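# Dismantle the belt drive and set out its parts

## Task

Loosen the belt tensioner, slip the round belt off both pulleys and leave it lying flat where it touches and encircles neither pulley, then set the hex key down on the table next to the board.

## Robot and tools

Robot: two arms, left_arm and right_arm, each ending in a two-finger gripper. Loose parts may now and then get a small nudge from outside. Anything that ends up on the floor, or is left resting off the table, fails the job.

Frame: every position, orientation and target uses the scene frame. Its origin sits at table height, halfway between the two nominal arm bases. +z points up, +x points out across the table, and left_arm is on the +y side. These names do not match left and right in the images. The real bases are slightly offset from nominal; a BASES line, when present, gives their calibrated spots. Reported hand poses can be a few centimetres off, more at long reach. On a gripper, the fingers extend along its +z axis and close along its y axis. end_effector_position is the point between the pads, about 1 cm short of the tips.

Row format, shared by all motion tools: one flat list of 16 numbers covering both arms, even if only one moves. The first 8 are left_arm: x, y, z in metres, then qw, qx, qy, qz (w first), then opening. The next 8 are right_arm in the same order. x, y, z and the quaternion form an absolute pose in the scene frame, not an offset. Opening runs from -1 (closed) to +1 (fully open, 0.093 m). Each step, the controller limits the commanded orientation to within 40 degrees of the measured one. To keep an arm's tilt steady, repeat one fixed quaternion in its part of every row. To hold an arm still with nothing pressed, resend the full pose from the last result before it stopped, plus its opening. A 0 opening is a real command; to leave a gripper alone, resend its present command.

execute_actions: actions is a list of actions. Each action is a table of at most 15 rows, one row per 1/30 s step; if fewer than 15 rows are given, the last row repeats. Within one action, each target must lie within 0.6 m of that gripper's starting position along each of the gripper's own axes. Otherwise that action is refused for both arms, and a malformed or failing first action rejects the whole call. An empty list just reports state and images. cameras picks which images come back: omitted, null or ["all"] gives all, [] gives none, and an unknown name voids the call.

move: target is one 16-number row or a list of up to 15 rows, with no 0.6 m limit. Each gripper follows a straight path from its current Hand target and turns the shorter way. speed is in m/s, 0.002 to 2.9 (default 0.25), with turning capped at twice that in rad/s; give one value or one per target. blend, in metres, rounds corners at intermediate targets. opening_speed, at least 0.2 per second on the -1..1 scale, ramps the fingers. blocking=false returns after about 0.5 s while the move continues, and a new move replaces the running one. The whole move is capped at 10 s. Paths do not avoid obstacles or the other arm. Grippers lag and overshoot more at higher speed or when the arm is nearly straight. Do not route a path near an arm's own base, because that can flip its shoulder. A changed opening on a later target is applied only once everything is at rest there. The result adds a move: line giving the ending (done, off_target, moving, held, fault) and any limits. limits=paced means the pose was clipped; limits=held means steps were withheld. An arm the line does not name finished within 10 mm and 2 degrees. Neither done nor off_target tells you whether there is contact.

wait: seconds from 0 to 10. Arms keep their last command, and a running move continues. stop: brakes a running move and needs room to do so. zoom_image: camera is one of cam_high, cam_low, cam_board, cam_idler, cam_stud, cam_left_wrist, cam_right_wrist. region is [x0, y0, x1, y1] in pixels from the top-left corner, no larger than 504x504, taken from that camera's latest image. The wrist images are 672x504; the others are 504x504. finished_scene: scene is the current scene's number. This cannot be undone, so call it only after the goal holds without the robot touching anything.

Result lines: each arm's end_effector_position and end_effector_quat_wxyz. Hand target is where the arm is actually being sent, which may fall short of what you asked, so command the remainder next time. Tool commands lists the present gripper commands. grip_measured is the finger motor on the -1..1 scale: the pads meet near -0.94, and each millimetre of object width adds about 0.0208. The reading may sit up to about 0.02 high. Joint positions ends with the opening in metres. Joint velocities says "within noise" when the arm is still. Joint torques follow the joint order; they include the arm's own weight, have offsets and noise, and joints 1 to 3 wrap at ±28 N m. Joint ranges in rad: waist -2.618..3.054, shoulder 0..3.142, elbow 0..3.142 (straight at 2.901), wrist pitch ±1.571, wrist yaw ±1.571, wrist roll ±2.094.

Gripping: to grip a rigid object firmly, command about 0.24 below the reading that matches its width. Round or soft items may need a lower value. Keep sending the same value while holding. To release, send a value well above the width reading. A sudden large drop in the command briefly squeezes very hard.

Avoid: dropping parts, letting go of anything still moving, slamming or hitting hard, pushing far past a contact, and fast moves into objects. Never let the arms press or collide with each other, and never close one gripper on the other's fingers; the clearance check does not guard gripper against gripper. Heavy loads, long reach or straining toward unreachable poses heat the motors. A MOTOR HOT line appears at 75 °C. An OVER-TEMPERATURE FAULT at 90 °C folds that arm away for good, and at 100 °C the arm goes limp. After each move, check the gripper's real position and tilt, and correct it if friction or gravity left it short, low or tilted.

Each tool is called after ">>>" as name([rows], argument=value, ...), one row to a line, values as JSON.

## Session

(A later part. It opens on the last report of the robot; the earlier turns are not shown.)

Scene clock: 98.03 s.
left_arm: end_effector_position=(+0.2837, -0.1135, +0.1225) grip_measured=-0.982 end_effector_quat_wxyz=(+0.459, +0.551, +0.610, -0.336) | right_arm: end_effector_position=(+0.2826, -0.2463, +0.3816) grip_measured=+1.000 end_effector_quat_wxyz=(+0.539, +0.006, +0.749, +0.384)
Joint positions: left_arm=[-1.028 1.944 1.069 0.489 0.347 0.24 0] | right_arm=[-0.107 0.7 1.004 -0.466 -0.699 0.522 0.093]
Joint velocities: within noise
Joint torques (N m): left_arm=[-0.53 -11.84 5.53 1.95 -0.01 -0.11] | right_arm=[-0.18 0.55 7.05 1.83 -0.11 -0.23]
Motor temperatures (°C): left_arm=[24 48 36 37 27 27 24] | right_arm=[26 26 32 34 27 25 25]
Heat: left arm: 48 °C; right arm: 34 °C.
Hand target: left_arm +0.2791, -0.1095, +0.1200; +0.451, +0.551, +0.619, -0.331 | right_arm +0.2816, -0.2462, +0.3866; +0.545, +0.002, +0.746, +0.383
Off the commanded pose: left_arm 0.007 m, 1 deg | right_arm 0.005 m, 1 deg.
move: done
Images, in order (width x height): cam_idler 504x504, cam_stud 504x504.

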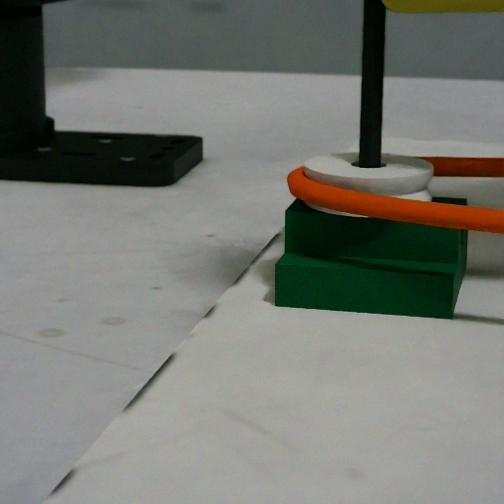

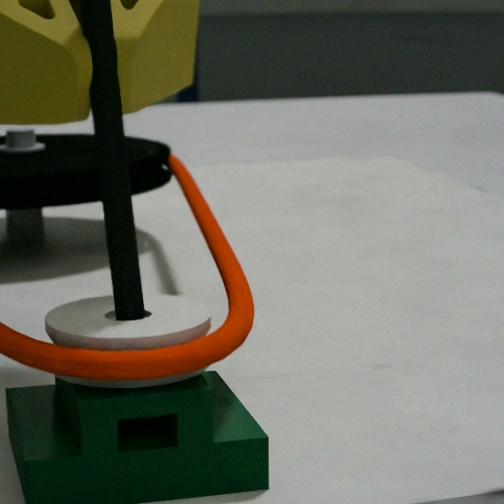

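>>> move([
  [0.2795,-0.1095,0.112,0.4512,0.5510,0.6188,-0.3313,-1,0.2817,-0.2462,0.3867,0.545,0.002,0.746,0.383,1],
  [0.2812,-0.1095,0.112,0.4363,0.5775,0.5942,-0.3507,-1,0.2817,-0.2462,0.3867,0.545,0.002,0.746,0.383,1],
], speed=0.05, cameras=["cam_idler","cam_stud"])

>>> zoom_image(camera="cam_stud", region=[30, 220, 230, 380])

>>> zoom_image(camera="cam_idler", region=[270, 80, 470, 240])

Scene clock: 99.87 s.
left_arm: end_effector_position=(+0.2821, -0.1097, +0.1229) grip_measured=-0.982 end_effector_quat_wxyz=(+0.453, +0.570, +0.590, -0.350) | right_arm: end_effector_position=(+0.2826, -0.2463, +0.3816) grip_measured=+1.000 end_effector_quat_wxyz=(+0.539, +0.006, +0.749, +0.384)
Joint positions: left_arm=[-1.003 1.944 1.065 0.491 0.428 0.278 0] | right_arm=[-0.107 0.7 1.004 -0.466 -0.699 0.522 0.093]
Joint velocities: within noise
Joint torques (N m): left_arm=[0.61 -8.5 8.17 1.84 0.4 0.1] | right_arm=[-0.2 0.55 7.02 1.84 -0.09 -0.26]
Motor temperatures (°C): left_arm=[24 48 36 37 27 27 24] | right_arm=[26 26 33 34 27 25 25]
Heat: left arm: 48 °C; right arm: 34 °C.
Hand target: left_arm +0.2811, -0.1092, +0.1122; +0.437, +0.577, +0.594, -0.351 | right_arm +0.2816, -0.2462, +0.3866; +0.545, +0.002, +0.746, +0.383
Off the commanded pose: left_arm 0.011 m, 2 deg | right_arm 0.005 m, 1 deg.
move: off_target (left_arm)
Images, in order (width x height): cam_idler 504x504, cam_stud 504x504.

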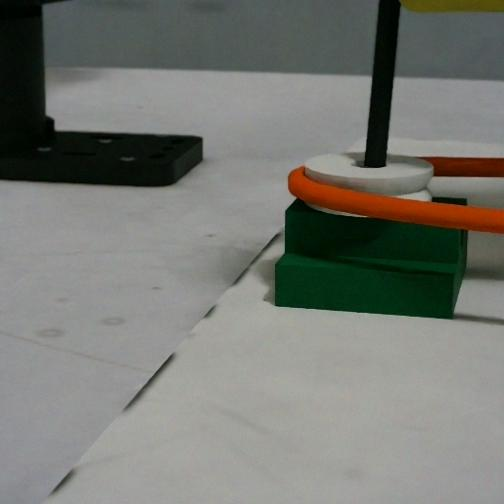

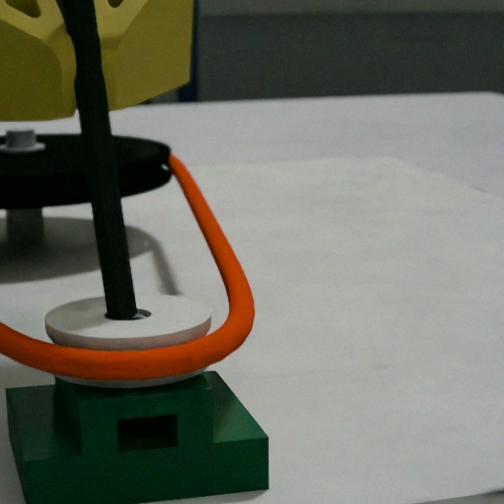

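Scaled by 2.520 from the camera's 504x504 image, which has a finer 720x720 frame.

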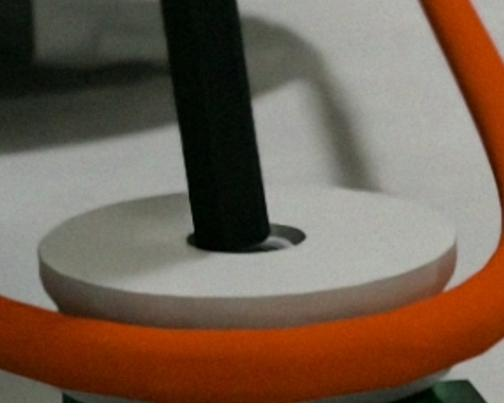

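Scaled by 2.520 from the camera's 504x504 image, which has a finer 720x720 frame.

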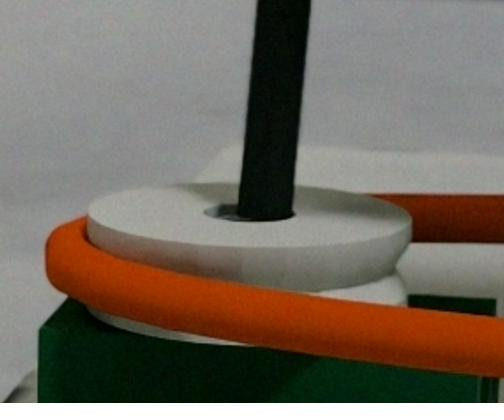

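>>> move([
  [0.2850,-0.1130,0.140,0.4193,0.5716,0.6135,-0.3480,-1,0.2817,-0.2462,0.3867,0.545,0.002,0.746,0.383,1],
], speed=0.1, cameras=["cam_idler","cam_stud"])

>>> zoom_image(camera="cam_stud", region=[30, 220, 230, 380])

>>> zoom_image(camera="cam_idler", region=[270, 80, 470, 240])

Scene clock: 101.57 s.
left_arm: end_effector_position=(+0.2840, -0.1135, +0.1239) grip_measured=-0.982 end_effector_quat_wxyz=(+0.415, +0.574, +0.615, -0.346) | right_arm: end_effector_position=(+0.2826, -0.2463, +0.3816) grip_measured=+1.000 end_effector_quat_wxyz=(+0.539, +0.006, +0.749, +0.384)
Joint positions: left_arm=[-1.003 1.944 1.155 0.314 0.432 0.268 0] | right_arm=[-0.107 0.7 1.004 -0.466 -0.699 0.522 0.093]
Joint velocities: within noise
Joint torques (N m): left_arm=[0.38 -13.05 9.28 1.69 0.23 -0.09] | right_arm=[-0.17 0.51 7.12 1.86 -0.1 -0.23]
Motor temperatures (°C): left_arm=[24 48 36 37 27 27 24] | right_arm=[26 26 33 34 27 25 25]
Heat: left arm: 48 °C; right arm: 34 °C.
Hand target: left_arm +0.2849, -0.1130, +0.1399; +0.420, +0.571, +0.613, -0.348 | right_arm +0.2816, -0.2462, +0.3866; +0.545, +0.002, +0.746, +0.383
Off the commanded pose: left_arm 0.016 m, 1 deg | right_arm 0.005 m, 1 deg.
move: off_target (left_arm)
Images, in order (width x height): cam_idler 504x504, cam_stud 504x504.

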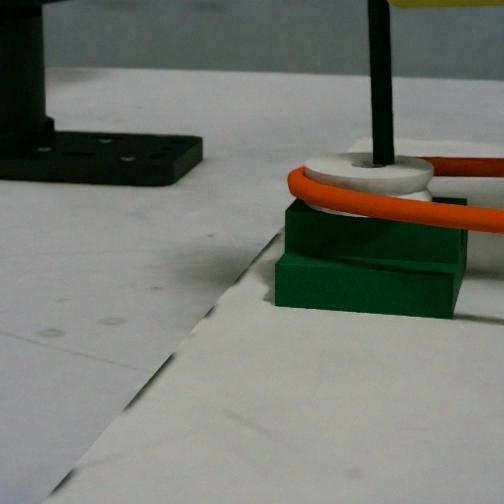

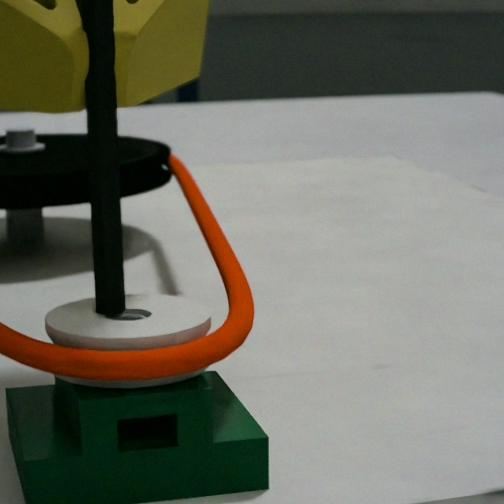

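Scaled by 2.520 from the camera's 504x504 image, which has a finer 720x720 frame.

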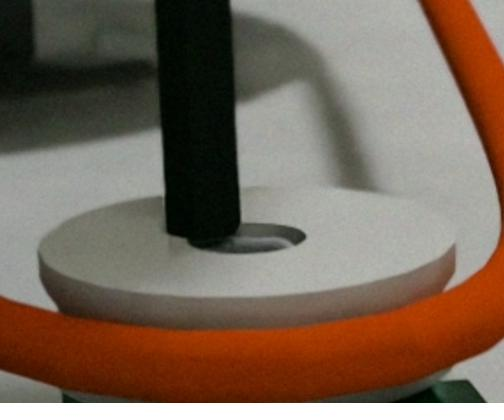

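Scaled by 2.520 from the camera's 504x504 image, which has a finer 720x720 frame.

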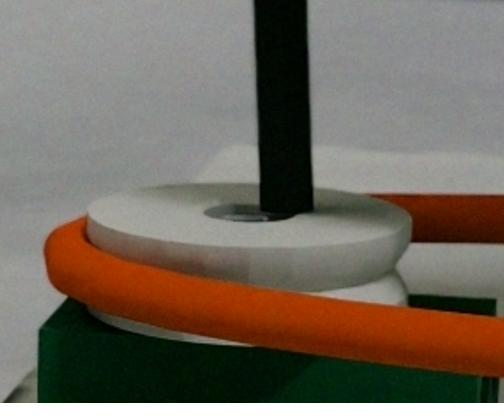

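>>> move([
  [0.2872,-0.1165,0.142,0.4363,0.5775,0.5942,-0.3507,-1,0.2817,-0.2462,0.3867,0.545,0.002,0.746,0.383,1],
], speed=0.1, cameras=["cam_idler","cam_stud"])

>>> zoom_image(camera="cam_stud", region=[30, 220, 230, 380])

>>> zoom_image(camera="cam_idler", region=[270, 80, 470, 240])

Scene clock: 102.60 s.
left_arm: end_effector_position=(+0.2827, -0.1138, +0.1247) grip_measured=-0.982 end_effector_quat_wxyz=(+0.415, +0.578, +0.610, -0.349) | right_arm: end_effector_position=(+0.2826, -0.2463, +0.3816) grip_measured=+1.000 end_effector_quat_wxyz=(+0.539, +0.006, +0.749, +0.384)
Joint positions: left_arm=[-1.002 1.944 1.155 0.316 0.444 0.275 0] | right_arm=[-0.107 0.7 1.004 -0.466 -0.699 0.522 0.093]
Joint velocities: within noise
Joint torques (N m): left_arm=[0.73 -11.81 8.68 2.32 0.26 0.1] | right_arm=[-0.24 0.5 7.15 1.85 -0.11 -0.2]
Motor temperatures (°C): left_arm=[24 48 36 37 27 27 24] | right_arm=[26 26 33 34 27 25 25]
Heat: left arm: 48 °C; right arm: 34 °C.
Hand target: left_arm +0.2870, -0.1162, +0.1420; +0.436, +0.577, +0.594, -0.350 | right_arm +0.2816, -0.2462, +0.3866; +0.545, +0.002, +0.746, +0.383
Off the commanded pose: left_arm 0.018 m, 3 deg | right_arm 0.005 m, 1 deg.
move: off_target (left_arm)
Images, in order (width x height): cam_idler 504x504, cam_stud 504x504.

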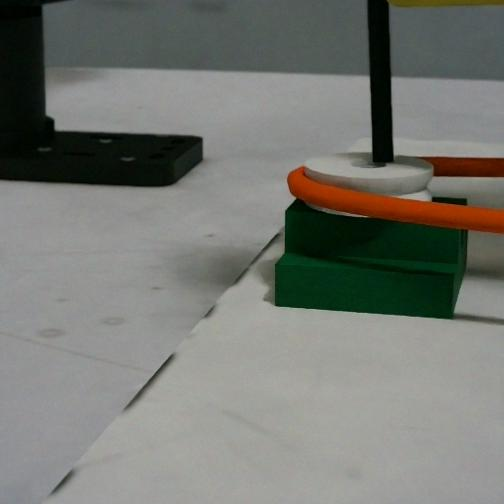

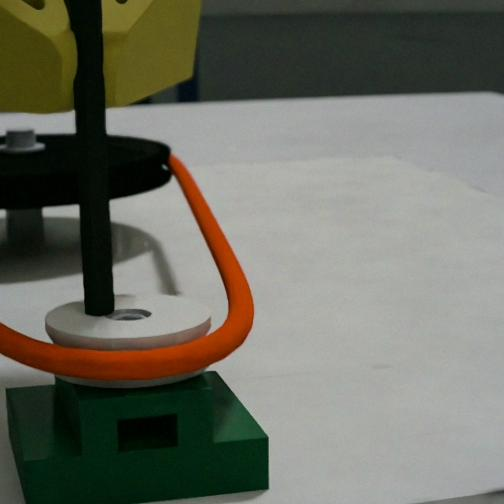

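Scaled by 2.520 from the camera's 504x504 image, which has a finer 720x720 frame.

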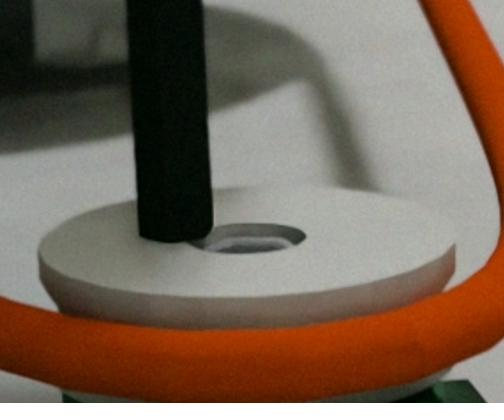

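Scaled by 2.520 from the camera's 504x504 image, which has a finer 720x720 frame.

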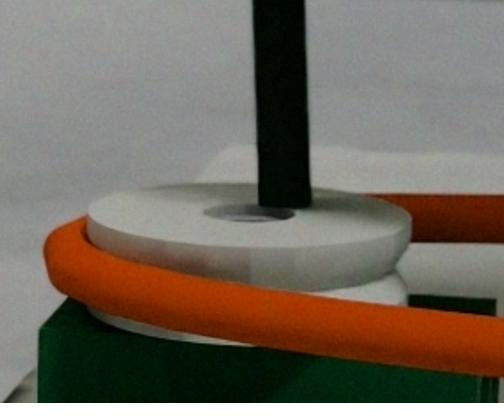

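>>> move([
  [0.2890,-0.1140,0.165,0.4363,0.5775,0.5942,-0.3507,-1,0.2817,-0.2462,0.3867,0.545,0.002,0.746,0.383,1],
  [0.2890,-0.1140,0.122,0.4363,0.5775,0.5942,-0.3507,-1,0.2817,-0.2462,0.3867,0.545,0.002,0.746,0.383,1],
], speed=0.1, cameras=["cam_idler","cam_stud"])

>>> zoom_image(camera="cam_stud", region=[30, 220, 230, 380])

>>> zoom_image(camera="cam_idler", region=[270, 80, 470, 240])

Scene clock: 104.60 s.
left_arm: end_effector_position=(+0.2865, -0.1151, +0.1327) grip_measured=-0.982 end_effector_quat_wxyz=(+0.436, +0.575, +0.595, -0.354) | right_arm: end_effector_position=(+0.2826, -0.2463, +0.3816) grip_measured=+1.000 end_effector_quat_wxyz=(+0.539, +0.006, +0.749, +0.384)
Joint positions: left_arm=[-0.995 1.943 1.143 0.377 0.452 0.28 0] | right_arm=[-0.107 0.7 1.004 -0.466 -0.699 0.522 0.093]
Joint velocities: within noise
Joint torques (N m): left_arm=[0.73 -8.47 6.19 2.49 0.25 0.11] | right_arm=[-0.17 0.59 7.13 1.79 -0.11 -0.24]
Motor temperatures (°C): left_arm=[24 48 36 37 27 27 24] | right_arm=[26 26 33 34 27 25 25]
Heat: left arm: 48 °C; right arm: 34 °C.
Hand target: left_arm +0.2889, -0.1137, +0.1221; +0.436, +0.578, +0.594, -0.350 | right_arm +0.2816, -0.2462, +0.3866; +0.545, +0.002, +0.746, +0.383
Off the commanded pose: left_arm 0.011 m, 0 deg | right_arm 0.005 m, 1 deg.
move: off_target (left_arm)
Images, in order (width x height): cam_idler 504x504, cam_stud 504x504.

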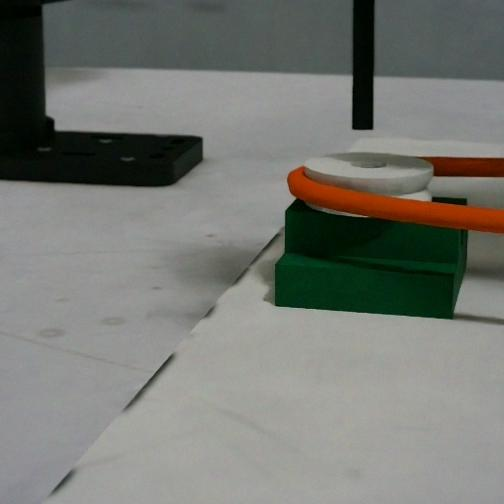

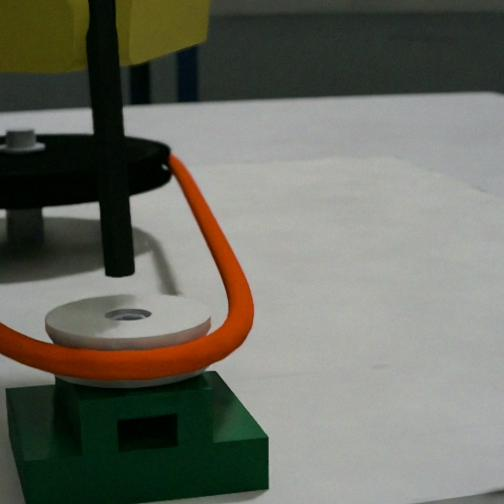

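Scaled by 2.520 from the camera's 504x504 image, which has a finer 720x720 frame.

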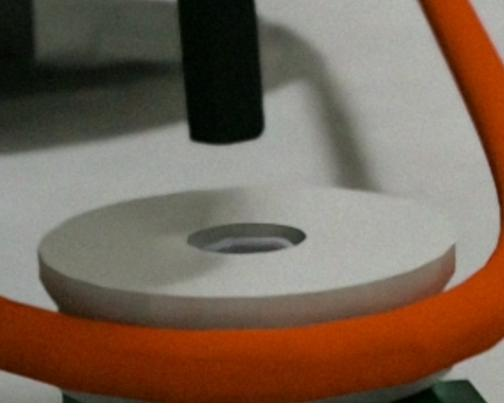

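Scaled by 2.520 from the camera's 504x504 image, which has a finer 720x720 frame.

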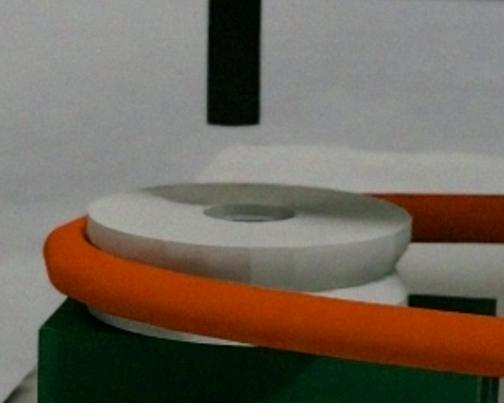

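>>> move([
  [0.2900,-0.1115,0.128,0.4363,0.5775,0.5942,-0.3507,-1,0.2817,-0.2462,0.3867,0.545,0.002,0.746,0.383,1],
  [0.2905,-0.1120,0.115,0.4363,0.5775,0.5942,-0.3507,-1,0.2817,-0.2462,0.3867,0.545,0.002,0.746,0.383,1],
], speed=0.1, cameras=["cam_idler","cam_stud"])

>>> zoom_image(camera="cam_stud", region=[30, 220, 230, 380])

>>> zoom_image(camera="cam_idler", region=[270, 80, 470, 240])

Scene clock: 105.90 s.
left_arm: end_effector_position=(+0.2883, -0.1132, +0.1257) grip_measured=-0.982 end_effector_quat_wxyz=(+0.436, +0.575, +0.595, -0.354) | right_arm: end_effector_position=(+0.2826, -0.2463, +0.3816) grip_measured=+1.000 end_effector_quat_wxyz=(+0.539, +0.006, +0.749, +0.384)
Joint positions: left_arm=[-0.989 1.956 1.129 0.403 0.458 0.282 0] | right_arm=[-0.107 0.7 1.004 -0.466 -0.699 0.522 0.093]
Joint velocities: within noise
Joint torques (N m): left_arm=[0.7 -8.51 6.13 2.44 0.24 0.11] | right_arm=[-0.17 0.55 7.23 1.86 -0.08 -0.23]
Motor temperatures (°C): left_arm=[24 48 36 37 27 27 24] | right_arm=[26 26 33 34 27 25 25]
Heat: left arm: 48 °C; right arm: 34 °C.
Hand target: left_arm +0.2904, -0.1118, +0.1152; +0.436, +0.578, +0.594, -0.351 | right_arm +0.2816, -0.2462, +0.3866; +0.545, +0.002, +0.746, +0.383
Off the commanded pose: left_arm 0.011 m, 1 deg | right_arm 0.005 m, 1 deg.
move: off_target (left_arm)
Images, in order (width x height): cam_idler 504x504, cam_stud 504x504.

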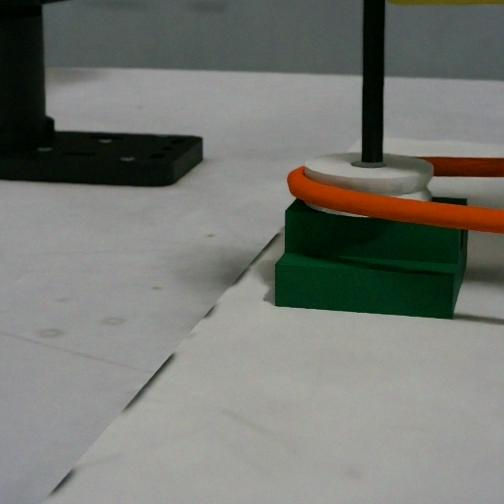

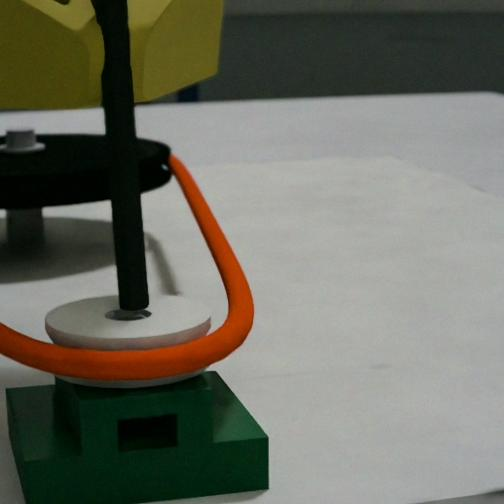

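Scaled by 2.520 from the camera's 504x504 image, which has a finer 720x720 frame.

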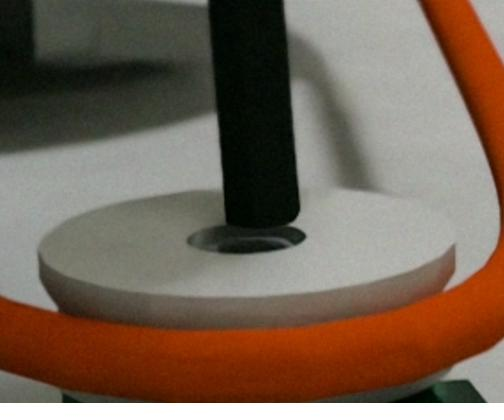

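Scaled by 2.520 from the camera's 504x504 image, which has a finer 720x720 frame.

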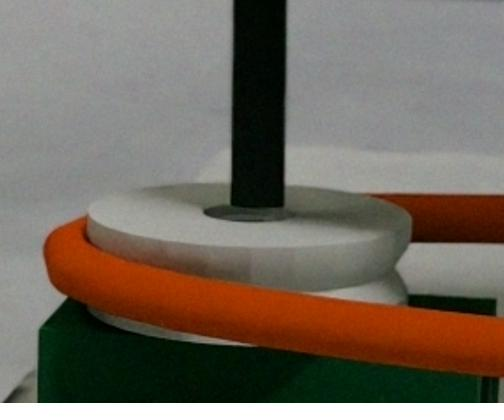

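>>> move([
  [0.2850,-0.1150,0.115,0.4363,0.5775,0.5942,-0.3507,-1,0.2817,-0.2462,0.3867,0.545,0.002,0.746,0.383,1],
], speed=0.1, cameras=["cam_idler","cam_stud"])

>>> zoom_image(camera="cam_stud", region=[30, 220, 230, 380])

>>> zoom_image(camera="cam_idler", region=[270, 80, 470, 240])

Scene clock: 106.87 s.
left_arm: end_effector_position=(+0.2871, -0.1144, +0.1268) grip_measured=-0.982 end_effector_quat_wxyz=(+0.438, +0.575, +0.593, -0.355) | right_arm: end_effector_position=(+0.2826, -0.2463, +0.3816) grip_measured=+1.000 end_effector_quat_wxyz=(+0.539, +0.006, +0.749, +0.384)
Joint positions: left_arm=[-0.992 1.956 1.129 0.409 0.458 0.283 0] | right_arm=[-0.107 0.7 1.004 -0.466 -0.699 0.522 0.093]
Joint velocities: within noise
Joint torques (N m): left_arm=[-0.5 -8.65 5.7 2.45 0.08 0.03] | right_arm=[-0.28 0.53 7.1 1.85 -0.1 -0.25]
Motor temperatures (°C): left_arm=[24 48 36 38 27 27 24] | right_arm=[26 26 33 34 27 25 25]
Heat: left arm: 48 °C; right arm: 34 °C.
Hand target: left_arm +0.2848, -0.1148, +0.1152; +0.436, +0.578, +0.594, -0.351 | right_arm +0.2816, -0.2462, +0.3866; +0.545, +0.002, +0.746, +0.383
Off the commanded pose: left_arm 0.012 m, 1 deg | right_arm 0.005 m, 1 deg.
move: off_target (left_arm)
Images, in order (width x height): cam_idler 504x504, cam_stud 504x504.

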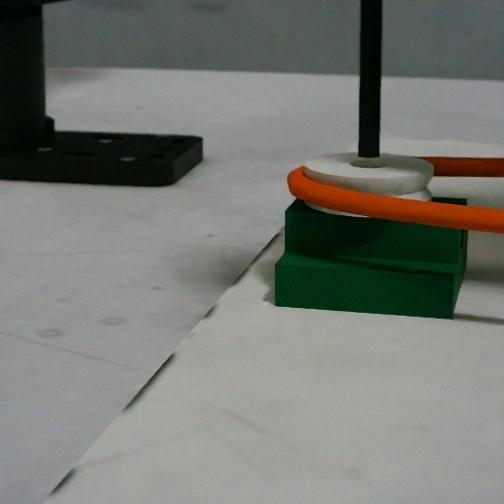

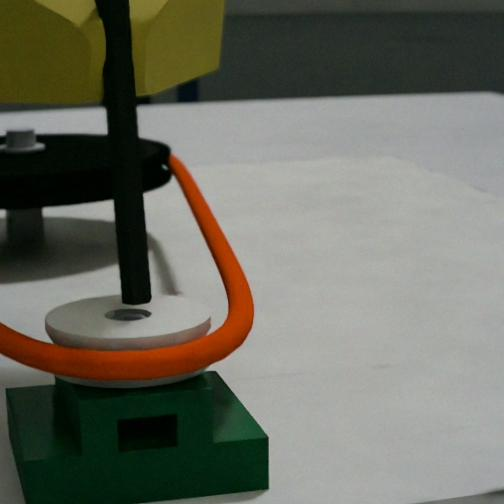

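Scaled by 2.520 from the camera's 504x504 image, which has a finer 720x720 frame.

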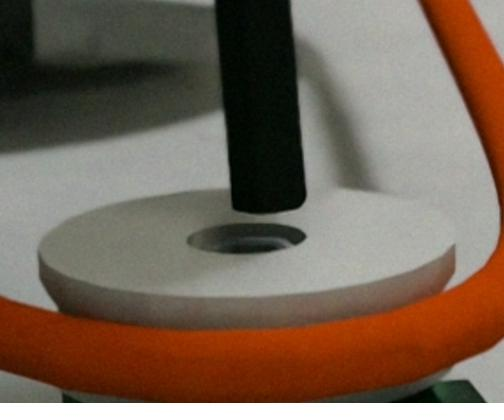

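Scaled by 2.520 from the camera's 504x504 image, which has a finer 720x720 frame.

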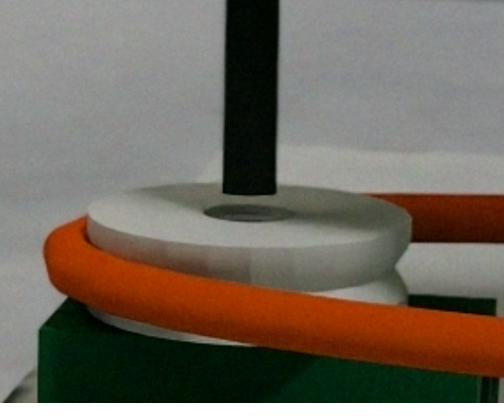

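>>> move([
  [0.2820,-0.1145,0.114,0.4363,0.5775,0.5942,-0.3507,-1,0.2817,-0.2462,0.3867,0.545,0.002,0.746,0.383,1],
], speed=0.1, cameras=["cam_idler","cam_stud"])

>>> zoom_image(camera="cam_stud", region=[30, 220, 230, 380])

>>> zoom_image(camera="cam_idler", region=[270, 80, 470, 240])

Scene clock: 108.83 s.
left_arm: end_effector_position=(+0.2838, -0.1140, +0.1236) grip_measured=-0.982 end_effector_quat_wxyz=(+0.437, +0.576, +0.593, -0.355) | right_arm: end_effector_position=(+0.2826, -0.2463, +0.3816) grip_measured=+1.000 end_effector_quat_wxyz=(+0.539, +0.006, +0.749, +0.384)
Joint positions: left_arm=[-0.998 1.956 1.115 0.421 0.453 0.283 0] | right_arm=[-0.107 0.7 1.004 -0.466 -0.699 0.522 0.093]
Joint velocities: within noise
Joint torques (N m): left_arm=[-0.44 -8.99 5.86 2.42 0.07 -0.01] | right_arm=[-0.21 0.51 7.09 1.84 -0.08 -0.22]
Motor temperatures (°C): left_arm=[24 48 36 38 27 27 24] | right_arm=[26 26 33 34 27 25 25]
Heat: left arm: 48 °C; right arm: 34 °C.
Hand target: left_arm +0.2819, -0.1144, +0.1142; +0.436, +0.578, +0.594, -0.351 | right_arm +0.2816, -0.2462, +0.3866; +0.545, +0.002, +0.746, +0.383
Off the commanded pose: left_arm 0.010 m, 1 deg | right_arm 0.005 m, 1 deg.
move: done
Images, in order (width x height): cam_idler 504x504, cam_stud 504x504.

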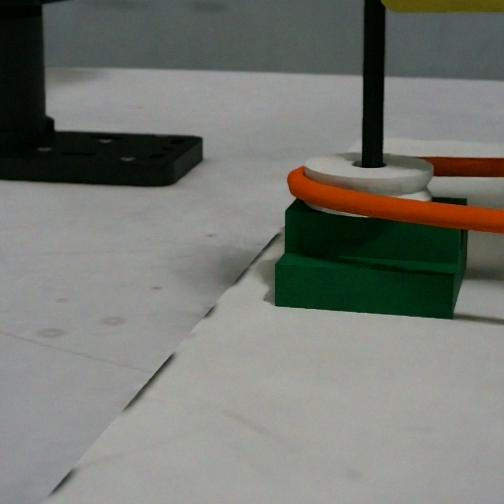

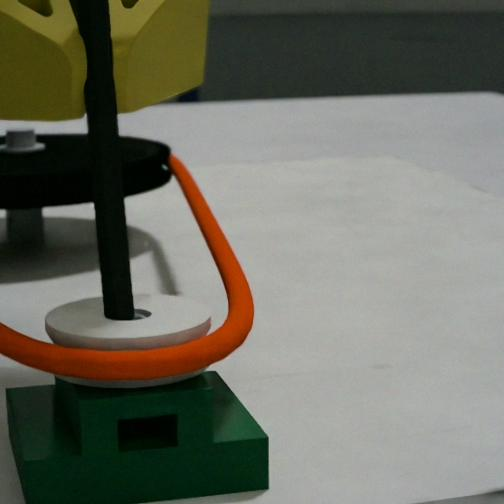

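Scaled by 2.520 from the camera's 504x504 image, which has a finer 720x720 frame.

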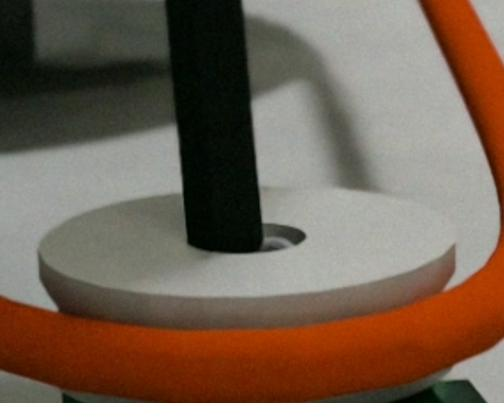

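Scaled by 2.520 from the camera's 504x504 image, which has a finer 720x720 frame.

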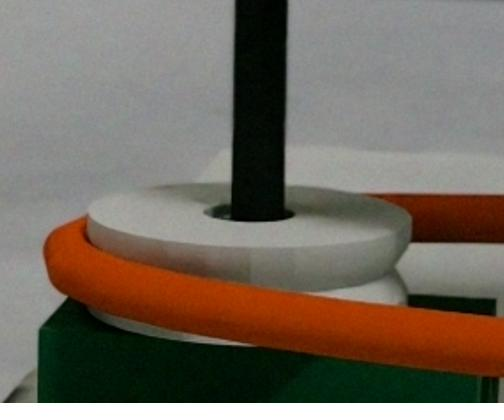

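>>> move([
  [0.2870,-0.1135,0.116,0.4363,0.5775,0.5942,-0.3507,-1,0.2817,-0.2462,0.3867,0.545,0.002,0.746,0.383,1],
], speed=0.1, cameras=["cam_idler","cam_stud"])

>>> zoom_image(camera="cam_stud", region=[30, 220, 230, 380])

>>> zoom_image(camera="cam_idler", region=[270, 80, 470, 240])

Scene clock: 110.10 s.
left_arm: end_effector_position=(+0.2838, -0.1140, +0.1235) grip_measured=-0.982 end_effector_quat_wxyz=(+0.437, +0.576, +0.593, -0.355) | right_arm: end_effector_position=(+0.2826, -0.2463, +0.3816) grip_measured=+1.000 end_effector_quat_wxyz=(+0.539, +0.006, +0.749, +0.384)
Joint positions: left_arm=[-0.998 1.956 1.115 0.422 0.453 0.283 0] | right_arm=[-0.107 0.7 1.004 -0.466 -0.699 0.522 0.093]
Joint velocities: within noise
Joint torques (N m): left_arm=[0.72 -8.81 7.17 2.27 0.2 0.06] | right_arm=[-0.24 0.61 7.15 1.86 -0.09 -0.27]
Motor temperatures (°C): left_arm=[24 48 36 38 27 27 24] | right_arm=[26 26 33 34 27 25 25]
Heat: left arm: 48 °C; right arm: 34 °C.
Hand target: left_arm +0.2869, -0.1133, +0.1160; +0.436, +0.578, +0.594, -0.351 | right_arm +0.2816, -0.2462, +0.3866; +0.545, +0.002, +0.746, +0.383
Off the commanded pose: left_arm 0.008 m, 1 deg | right_arm 0.005 m, 1 deg.
move: done
Images, in order (width x height): cam_idler 504x504, cam_stud 504x504.

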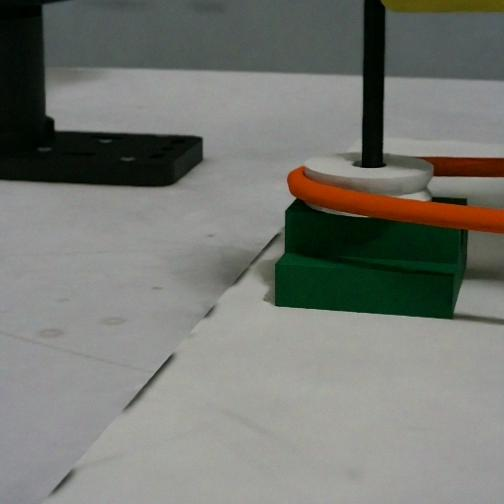

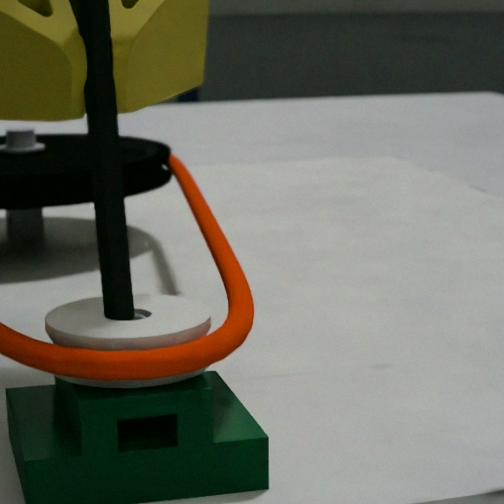

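Scaled by 2.520 from the camera's 504x504 image, which has a finer 720x720 frame.

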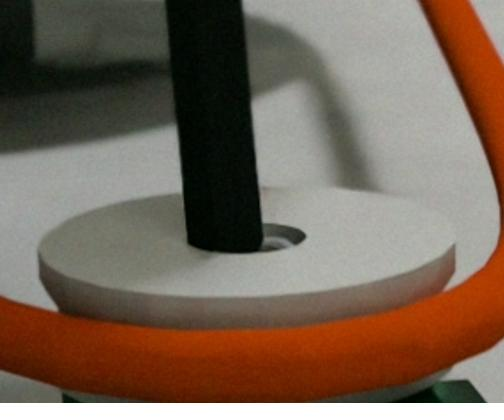

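Scaled by 2.520 from the camera's 504x504 image, which has a finer 720x720 frame.

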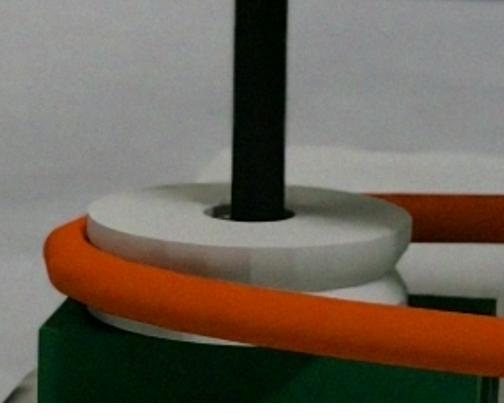

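>>> move([
  [0.2894,-0.1150,0.116,0.4363,0.5775,0.5942,-0.3507,-1,0.2817,-0.2462,0.3867,0.545,0.002,0.746,0.383,1],
], speed=0.1, cameras=["cam_idler","cam_stud"])

>>> zoom_image(camera="cam_stud", region=[30, 220, 230, 380])

>>> zoom_image(camera="cam_idler", region=[270, 80, 470, 240])

Scene clock: 111.10 s.
left_arm: end_effector_position=(+0.2851, -0.1133, +0.1235) grip_measured=-0.982 end_effector_quat_wxyz=(+0.437, +0.575, +0.593, -0.354) | right_arm: end_effector_position=(+0.2826, -0.2463, +0.3816) grip_measured=+1.000 end_effector_quat_wxyz=(+0.539, +0.006, +0.749, +0.384)
Joint positions: left_arm=[-0.995 1.956 1.115 0.422 0.453 0.283 0] | right_arm=[-0.107 0.7 1.004 -0.466 -0.699 0.522 0.093]
Joint velocities: within noise
Joint torques (N m): left_arm=[0.66 -8.12 8.32 2.22 0.23 0.08] | right_arm=[-0.16 0.49 7.06 1.85 -0.1 -0.24]
Motor temperatures (°C): left_arm=[24 48 36 38 27 27 24] | right_arm=[26 26 33 34 27 25 25]
Heat: left arm: 48 °C; right arm: 34 °C.
Hand target: left_arm +0.2893, -0.1147, +0.1160; +0.436, +0.578, +0.594, -0.351 | right_arm +0.2816, -0.2462, +0.3866; +0.545, +0.002, +0.746, +0.383
Off the commanded pose: left_arm 0.009 m, 0 deg | right_arm 0.005 m, 1 deg.
move: done
Images, in order (width x height): cam_idler 504x504, cam_stud 504x504.

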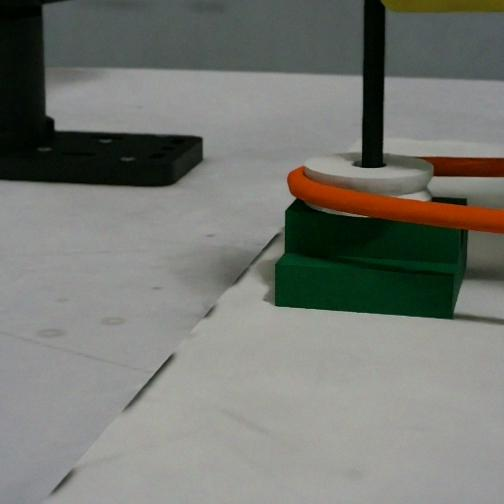

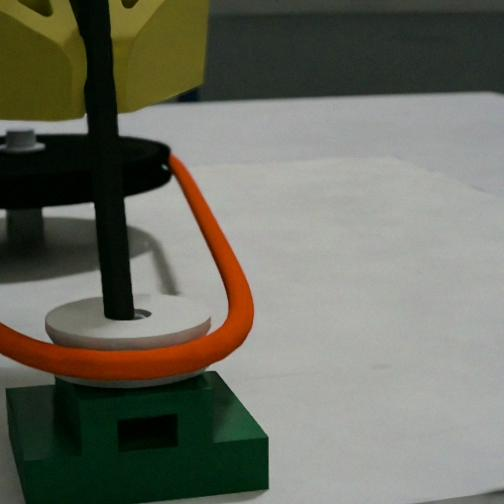

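Scaled by 2.520 from the camera's 504x504 image, which has a finer 720x720 frame.

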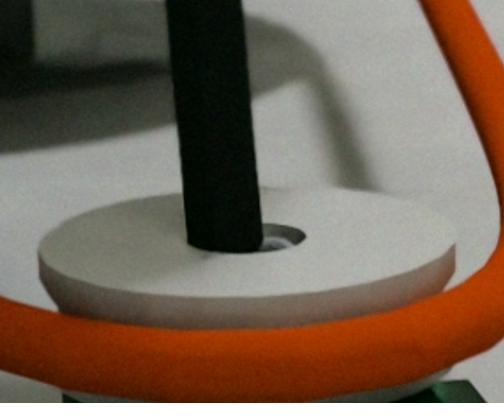

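Scaled by 2.520 from the camera's 504x504 image, which has a finer 720x720 frame.

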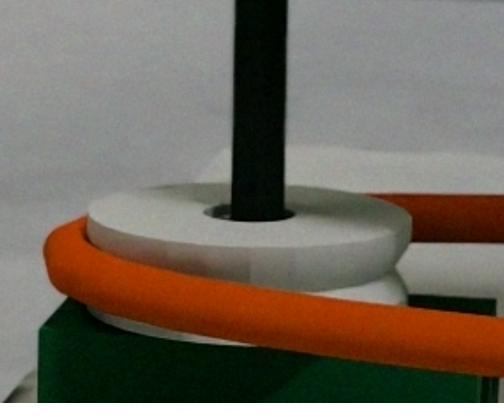

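>>> wait(seconds=0.1, cameras=["cam_idler","cam_stud"])

>>> zoom_image(camera="cam_stud", region=[30, 220, 230, 380])

>>> zoom_image(camera="cam_idler", region=[270, 80, 470, 240])

Scene clock: 111.33 s.
left_arm: end_effector_position=(+0.2851, -0.1133, +0.1235) grip_measured=-0.982 end_effector_quat_wxyz=(+0.437, +0.575, +0.593, -0.354) | right_arm: end_effector_position=(+0.2826, -0.2463, +0.3816) grip_measured=+1.000 end_effector_quat_wxyz=(+0.539, +0.006, +0.749, +0.384)
Joint positions: left_arm=[-0.995 1.956 1.115 0.422 0.453 0.283 0] | right_arm=[-0.107 0.7 1.004 -0.466 -0.699 0.522 0.093]
Joint velocities: within noise
Joint torques (N m): left_arm=[0.72 -8.09 8.31 2.23 0.23 0.08] | right_arm=[-0.29 0.54 7.28 1.83 -0.1 -0.23]
Motor temperatures (°C): left_arm=[24 48 36 38 27 27 24] | right_arm=[26 26 33 34 27 25 25]
Heat: left arm: 48 °C; right arm: 34 °C.
Hand target: left_arm +0.2893, -0.1147, +0.1160; +0.436, +0.578, +0.594, -0.351 | right_arm +0.2816, -0.2462, +0.3866; +0.545, +0.002, +0.746, +0.383
Tool commands: left_gripper/opening=-1.0 right_gripper/opening=+1.0
Off the commanded pose: left_arm 0.009 m, 0 deg | right_arm 0.005 m, 1 deg.
wait: 0.10 s; at rest by 0.03 s
Images, in order (width x height): cam_idler 504x504, cam_stud 504x504.

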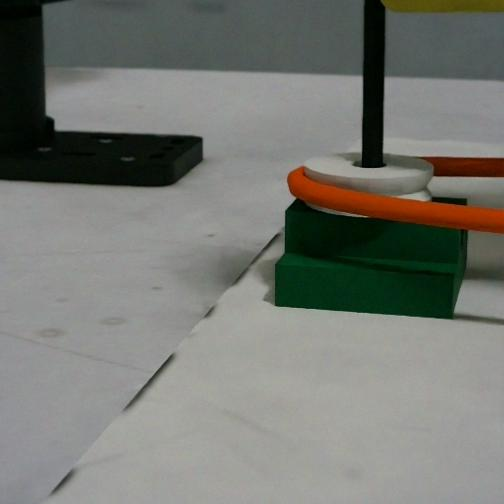

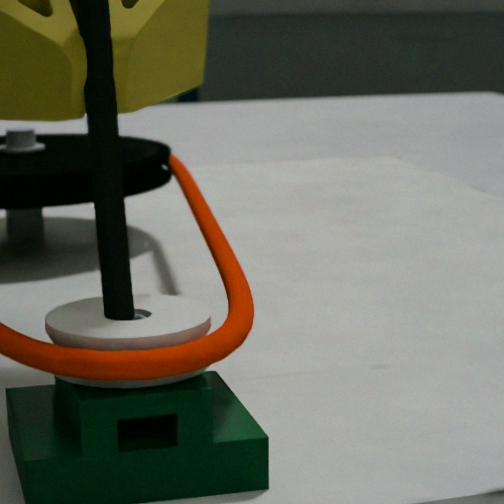

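Scaled by 2.520 from the camera's 504x504 image, which has a finer 720x720 frame.

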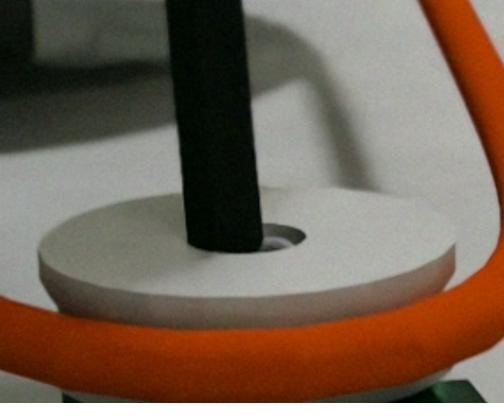

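Scaled by 2.520 from the camera's 504x504 image, which has a finer 720x720 frame.

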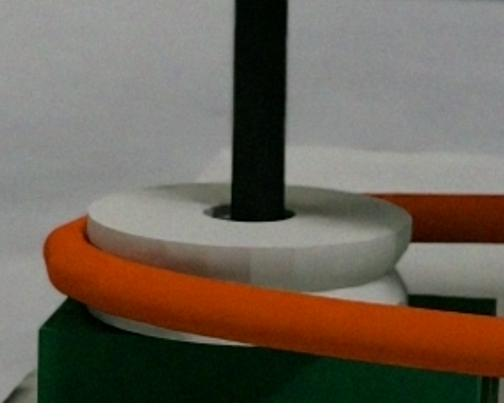

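>>> move([
  [0.2912,-0.1145,0.116,0.4363,0.5775,0.5942,-0.3507,-1,0.2817,-0.2462,0.3867,0.545,0.002,0.746,0.383,1],
], speed=0.1, cameras=["cam_idler","cam_stud"])

>>> zoom_image(camera="cam_stud", region=[30, 220, 230, 380])

>>> zoom_image(camera="cam_idler", region=[270, 80, 470, 240])

Scene clock: 112.30 s.
left_arm: end_effector_position=(+0.2864, -0.1126, +0.1235) grip_measured=-0.982 end_effector_quat_wxyz=(+0.438, +0.575, +0.594, -0.354) | right_arm: end_effector_position=(+0.2826, -0.2463, +0.3816) grip_measured=+1.000 end_effector_quat_wxyz=(+0.539, +0.006, +0.749, +0.384)
Joint positions: left_arm=[-0.992 1.956 1.115 0.422 0.454 0.283 0] | right_arm=[-0.107 0.7 1.004 -0.466 -0.699 0.522 0.093]
Joint velocities: within noise
Joint torques (N m): left_arm=[0.87 -7.95 8.61 2.21 0.28 0.1] | right_arm=[-0.2 0.51 7.2 1.86 -0.13 -0.23]
Motor temperatures (°C): left_arm=[24 48 36 38 27 27 24] | right_arm=[26 26 33 34 27 25 25]
Heat: left arm: 48 °C; right arm: 34 °C.
Hand target: left_arm +0.2911, -0.1141, +0.1160; +0.436, +0.577, +0.594, -0.351 | right_arm +0.2816, -0.2462, +0.3866; +0.545, +0.002, +0.746, +0.383
Off the commanded pose: left_arm 0.009 m, 0 deg | right_arm 0.005 m, 1 deg.
move: done
Images, in order (width x height): cam_idler 504x504, cam_stud 504x504.

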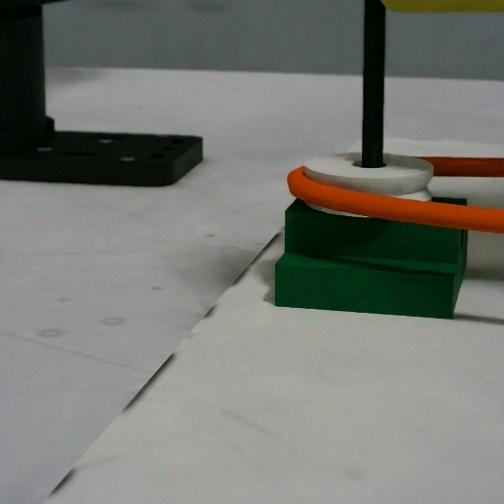

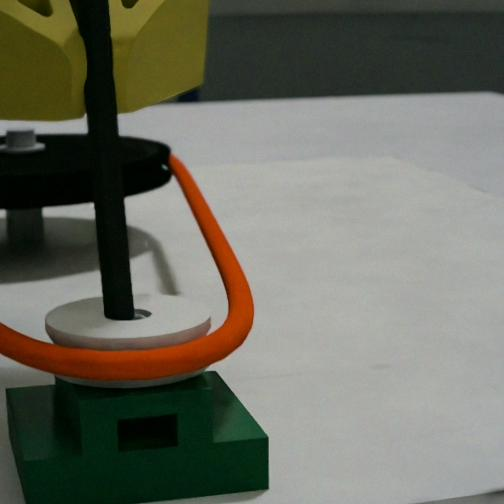

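Scaled by 2.520 from the camera's 504x504 image, which has a finer 720x720 frame.

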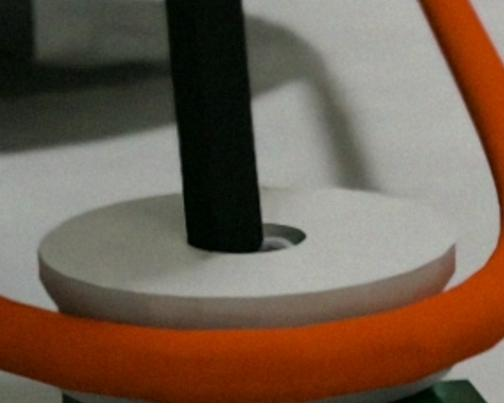

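Scaled by 2.520 from the camera's 504x504 image, which has a finer 720x720 frame.

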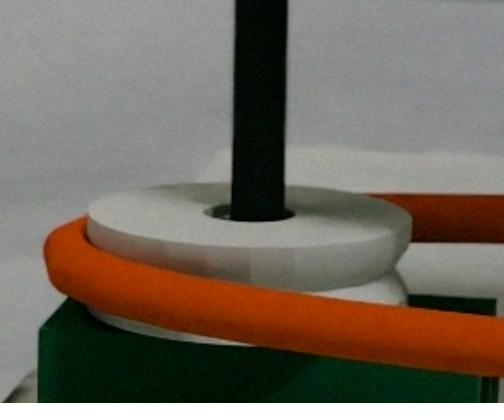

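Backlash; keep going.

>>> move([
  [0.2927,-0.1140,0.116,0.4363,0.5775,0.5942,-0.3507,-1,0.2817,-0.2462,0.3867,0.545,0.002,0.746,0.383,1],
], speed=0.1, cameras=["cam_idler","cam_stud"])

>>> zoom_image(camera="cam_stud", region=[30, 220, 230, 380])

>>> zoom_image(camera="cam_idler", region=[270, 80, 470, 240])

Scene clock: 113.17 s.
left_arm: end_effector_position=(+0.2877, -0.1116, +0.1231) grip_measured=-0.982 end_effector_quat_wxyz=(+0.437, +0.575, +0.594, -0.355) | right_arm: end_effector_position=(+0.2826, -0.2463, +0.3816) grip_measured=+1.000 end_effector_quat_wxyz=(+0.539, +0.006, +0.749, +0.384)
Joint positions: left_arm=[-0.987 1.957 1.115 0.422 0.461 0.283 0] | right_arm=[-0.107 0.7 1.004 -0.466 -0.699 0.522 0.093]
Joint velocities: within noise
Joint torques (N m): left_arm=[0.72 -7.94 8.83 2.19 0.22 0.11] | right_arm=[-0.2 0.51 7.19 1.83 -0.11 -0.22]
Motor temperatures (°C): left_arm=[24 48 36 38 27 27 24] | right_arm=[26 26 33 34 27 25 25]
Heat: left arm: 48 °C; right arm: 34 °C.
Hand target: left_arm +0.2925, -0.1137, +0.1161; +0.436, +0.577, +0.594, -0.351 | right_arm +0.2816, -0.2462, +0.3866; +0.545, +0.002, +0.746, +0.383
Off the commanded pose: left_arm 0.009 m, 1 deg | right_arm 0.005 m, 1 deg.
move: done
Images, in order (width x height): cam_idler 504x504, cam_stud 504x504.

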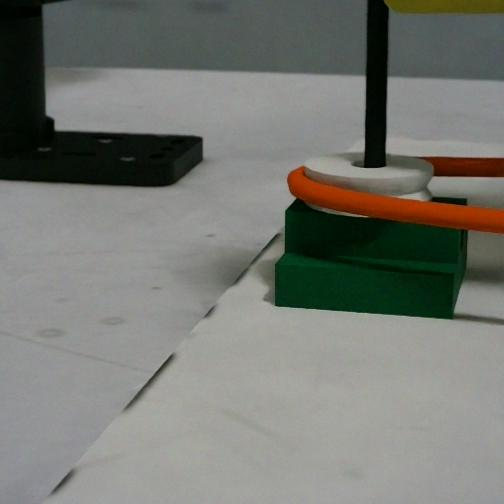

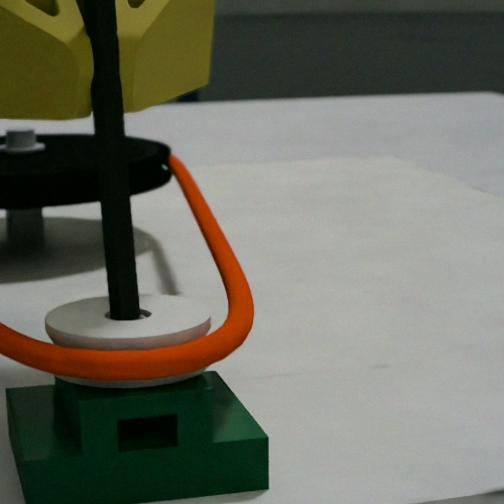

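Scaled by 2.520 from the camera's 504x504 image, which has a finer 720x720 frame.

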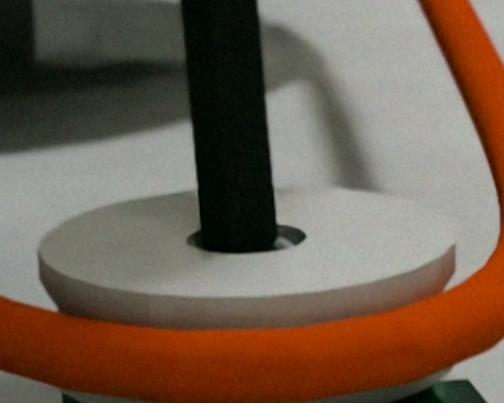

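Scaled by 2.520 from the camera's 504x504 image, which has a finer 720x720 frame.

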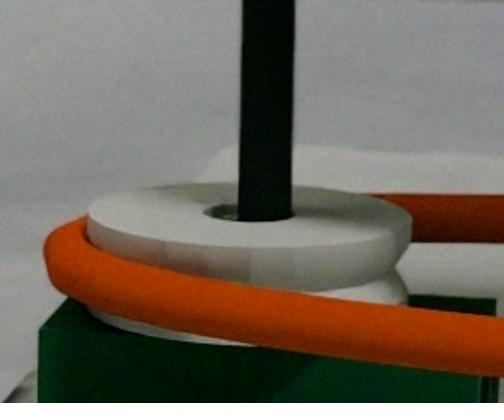

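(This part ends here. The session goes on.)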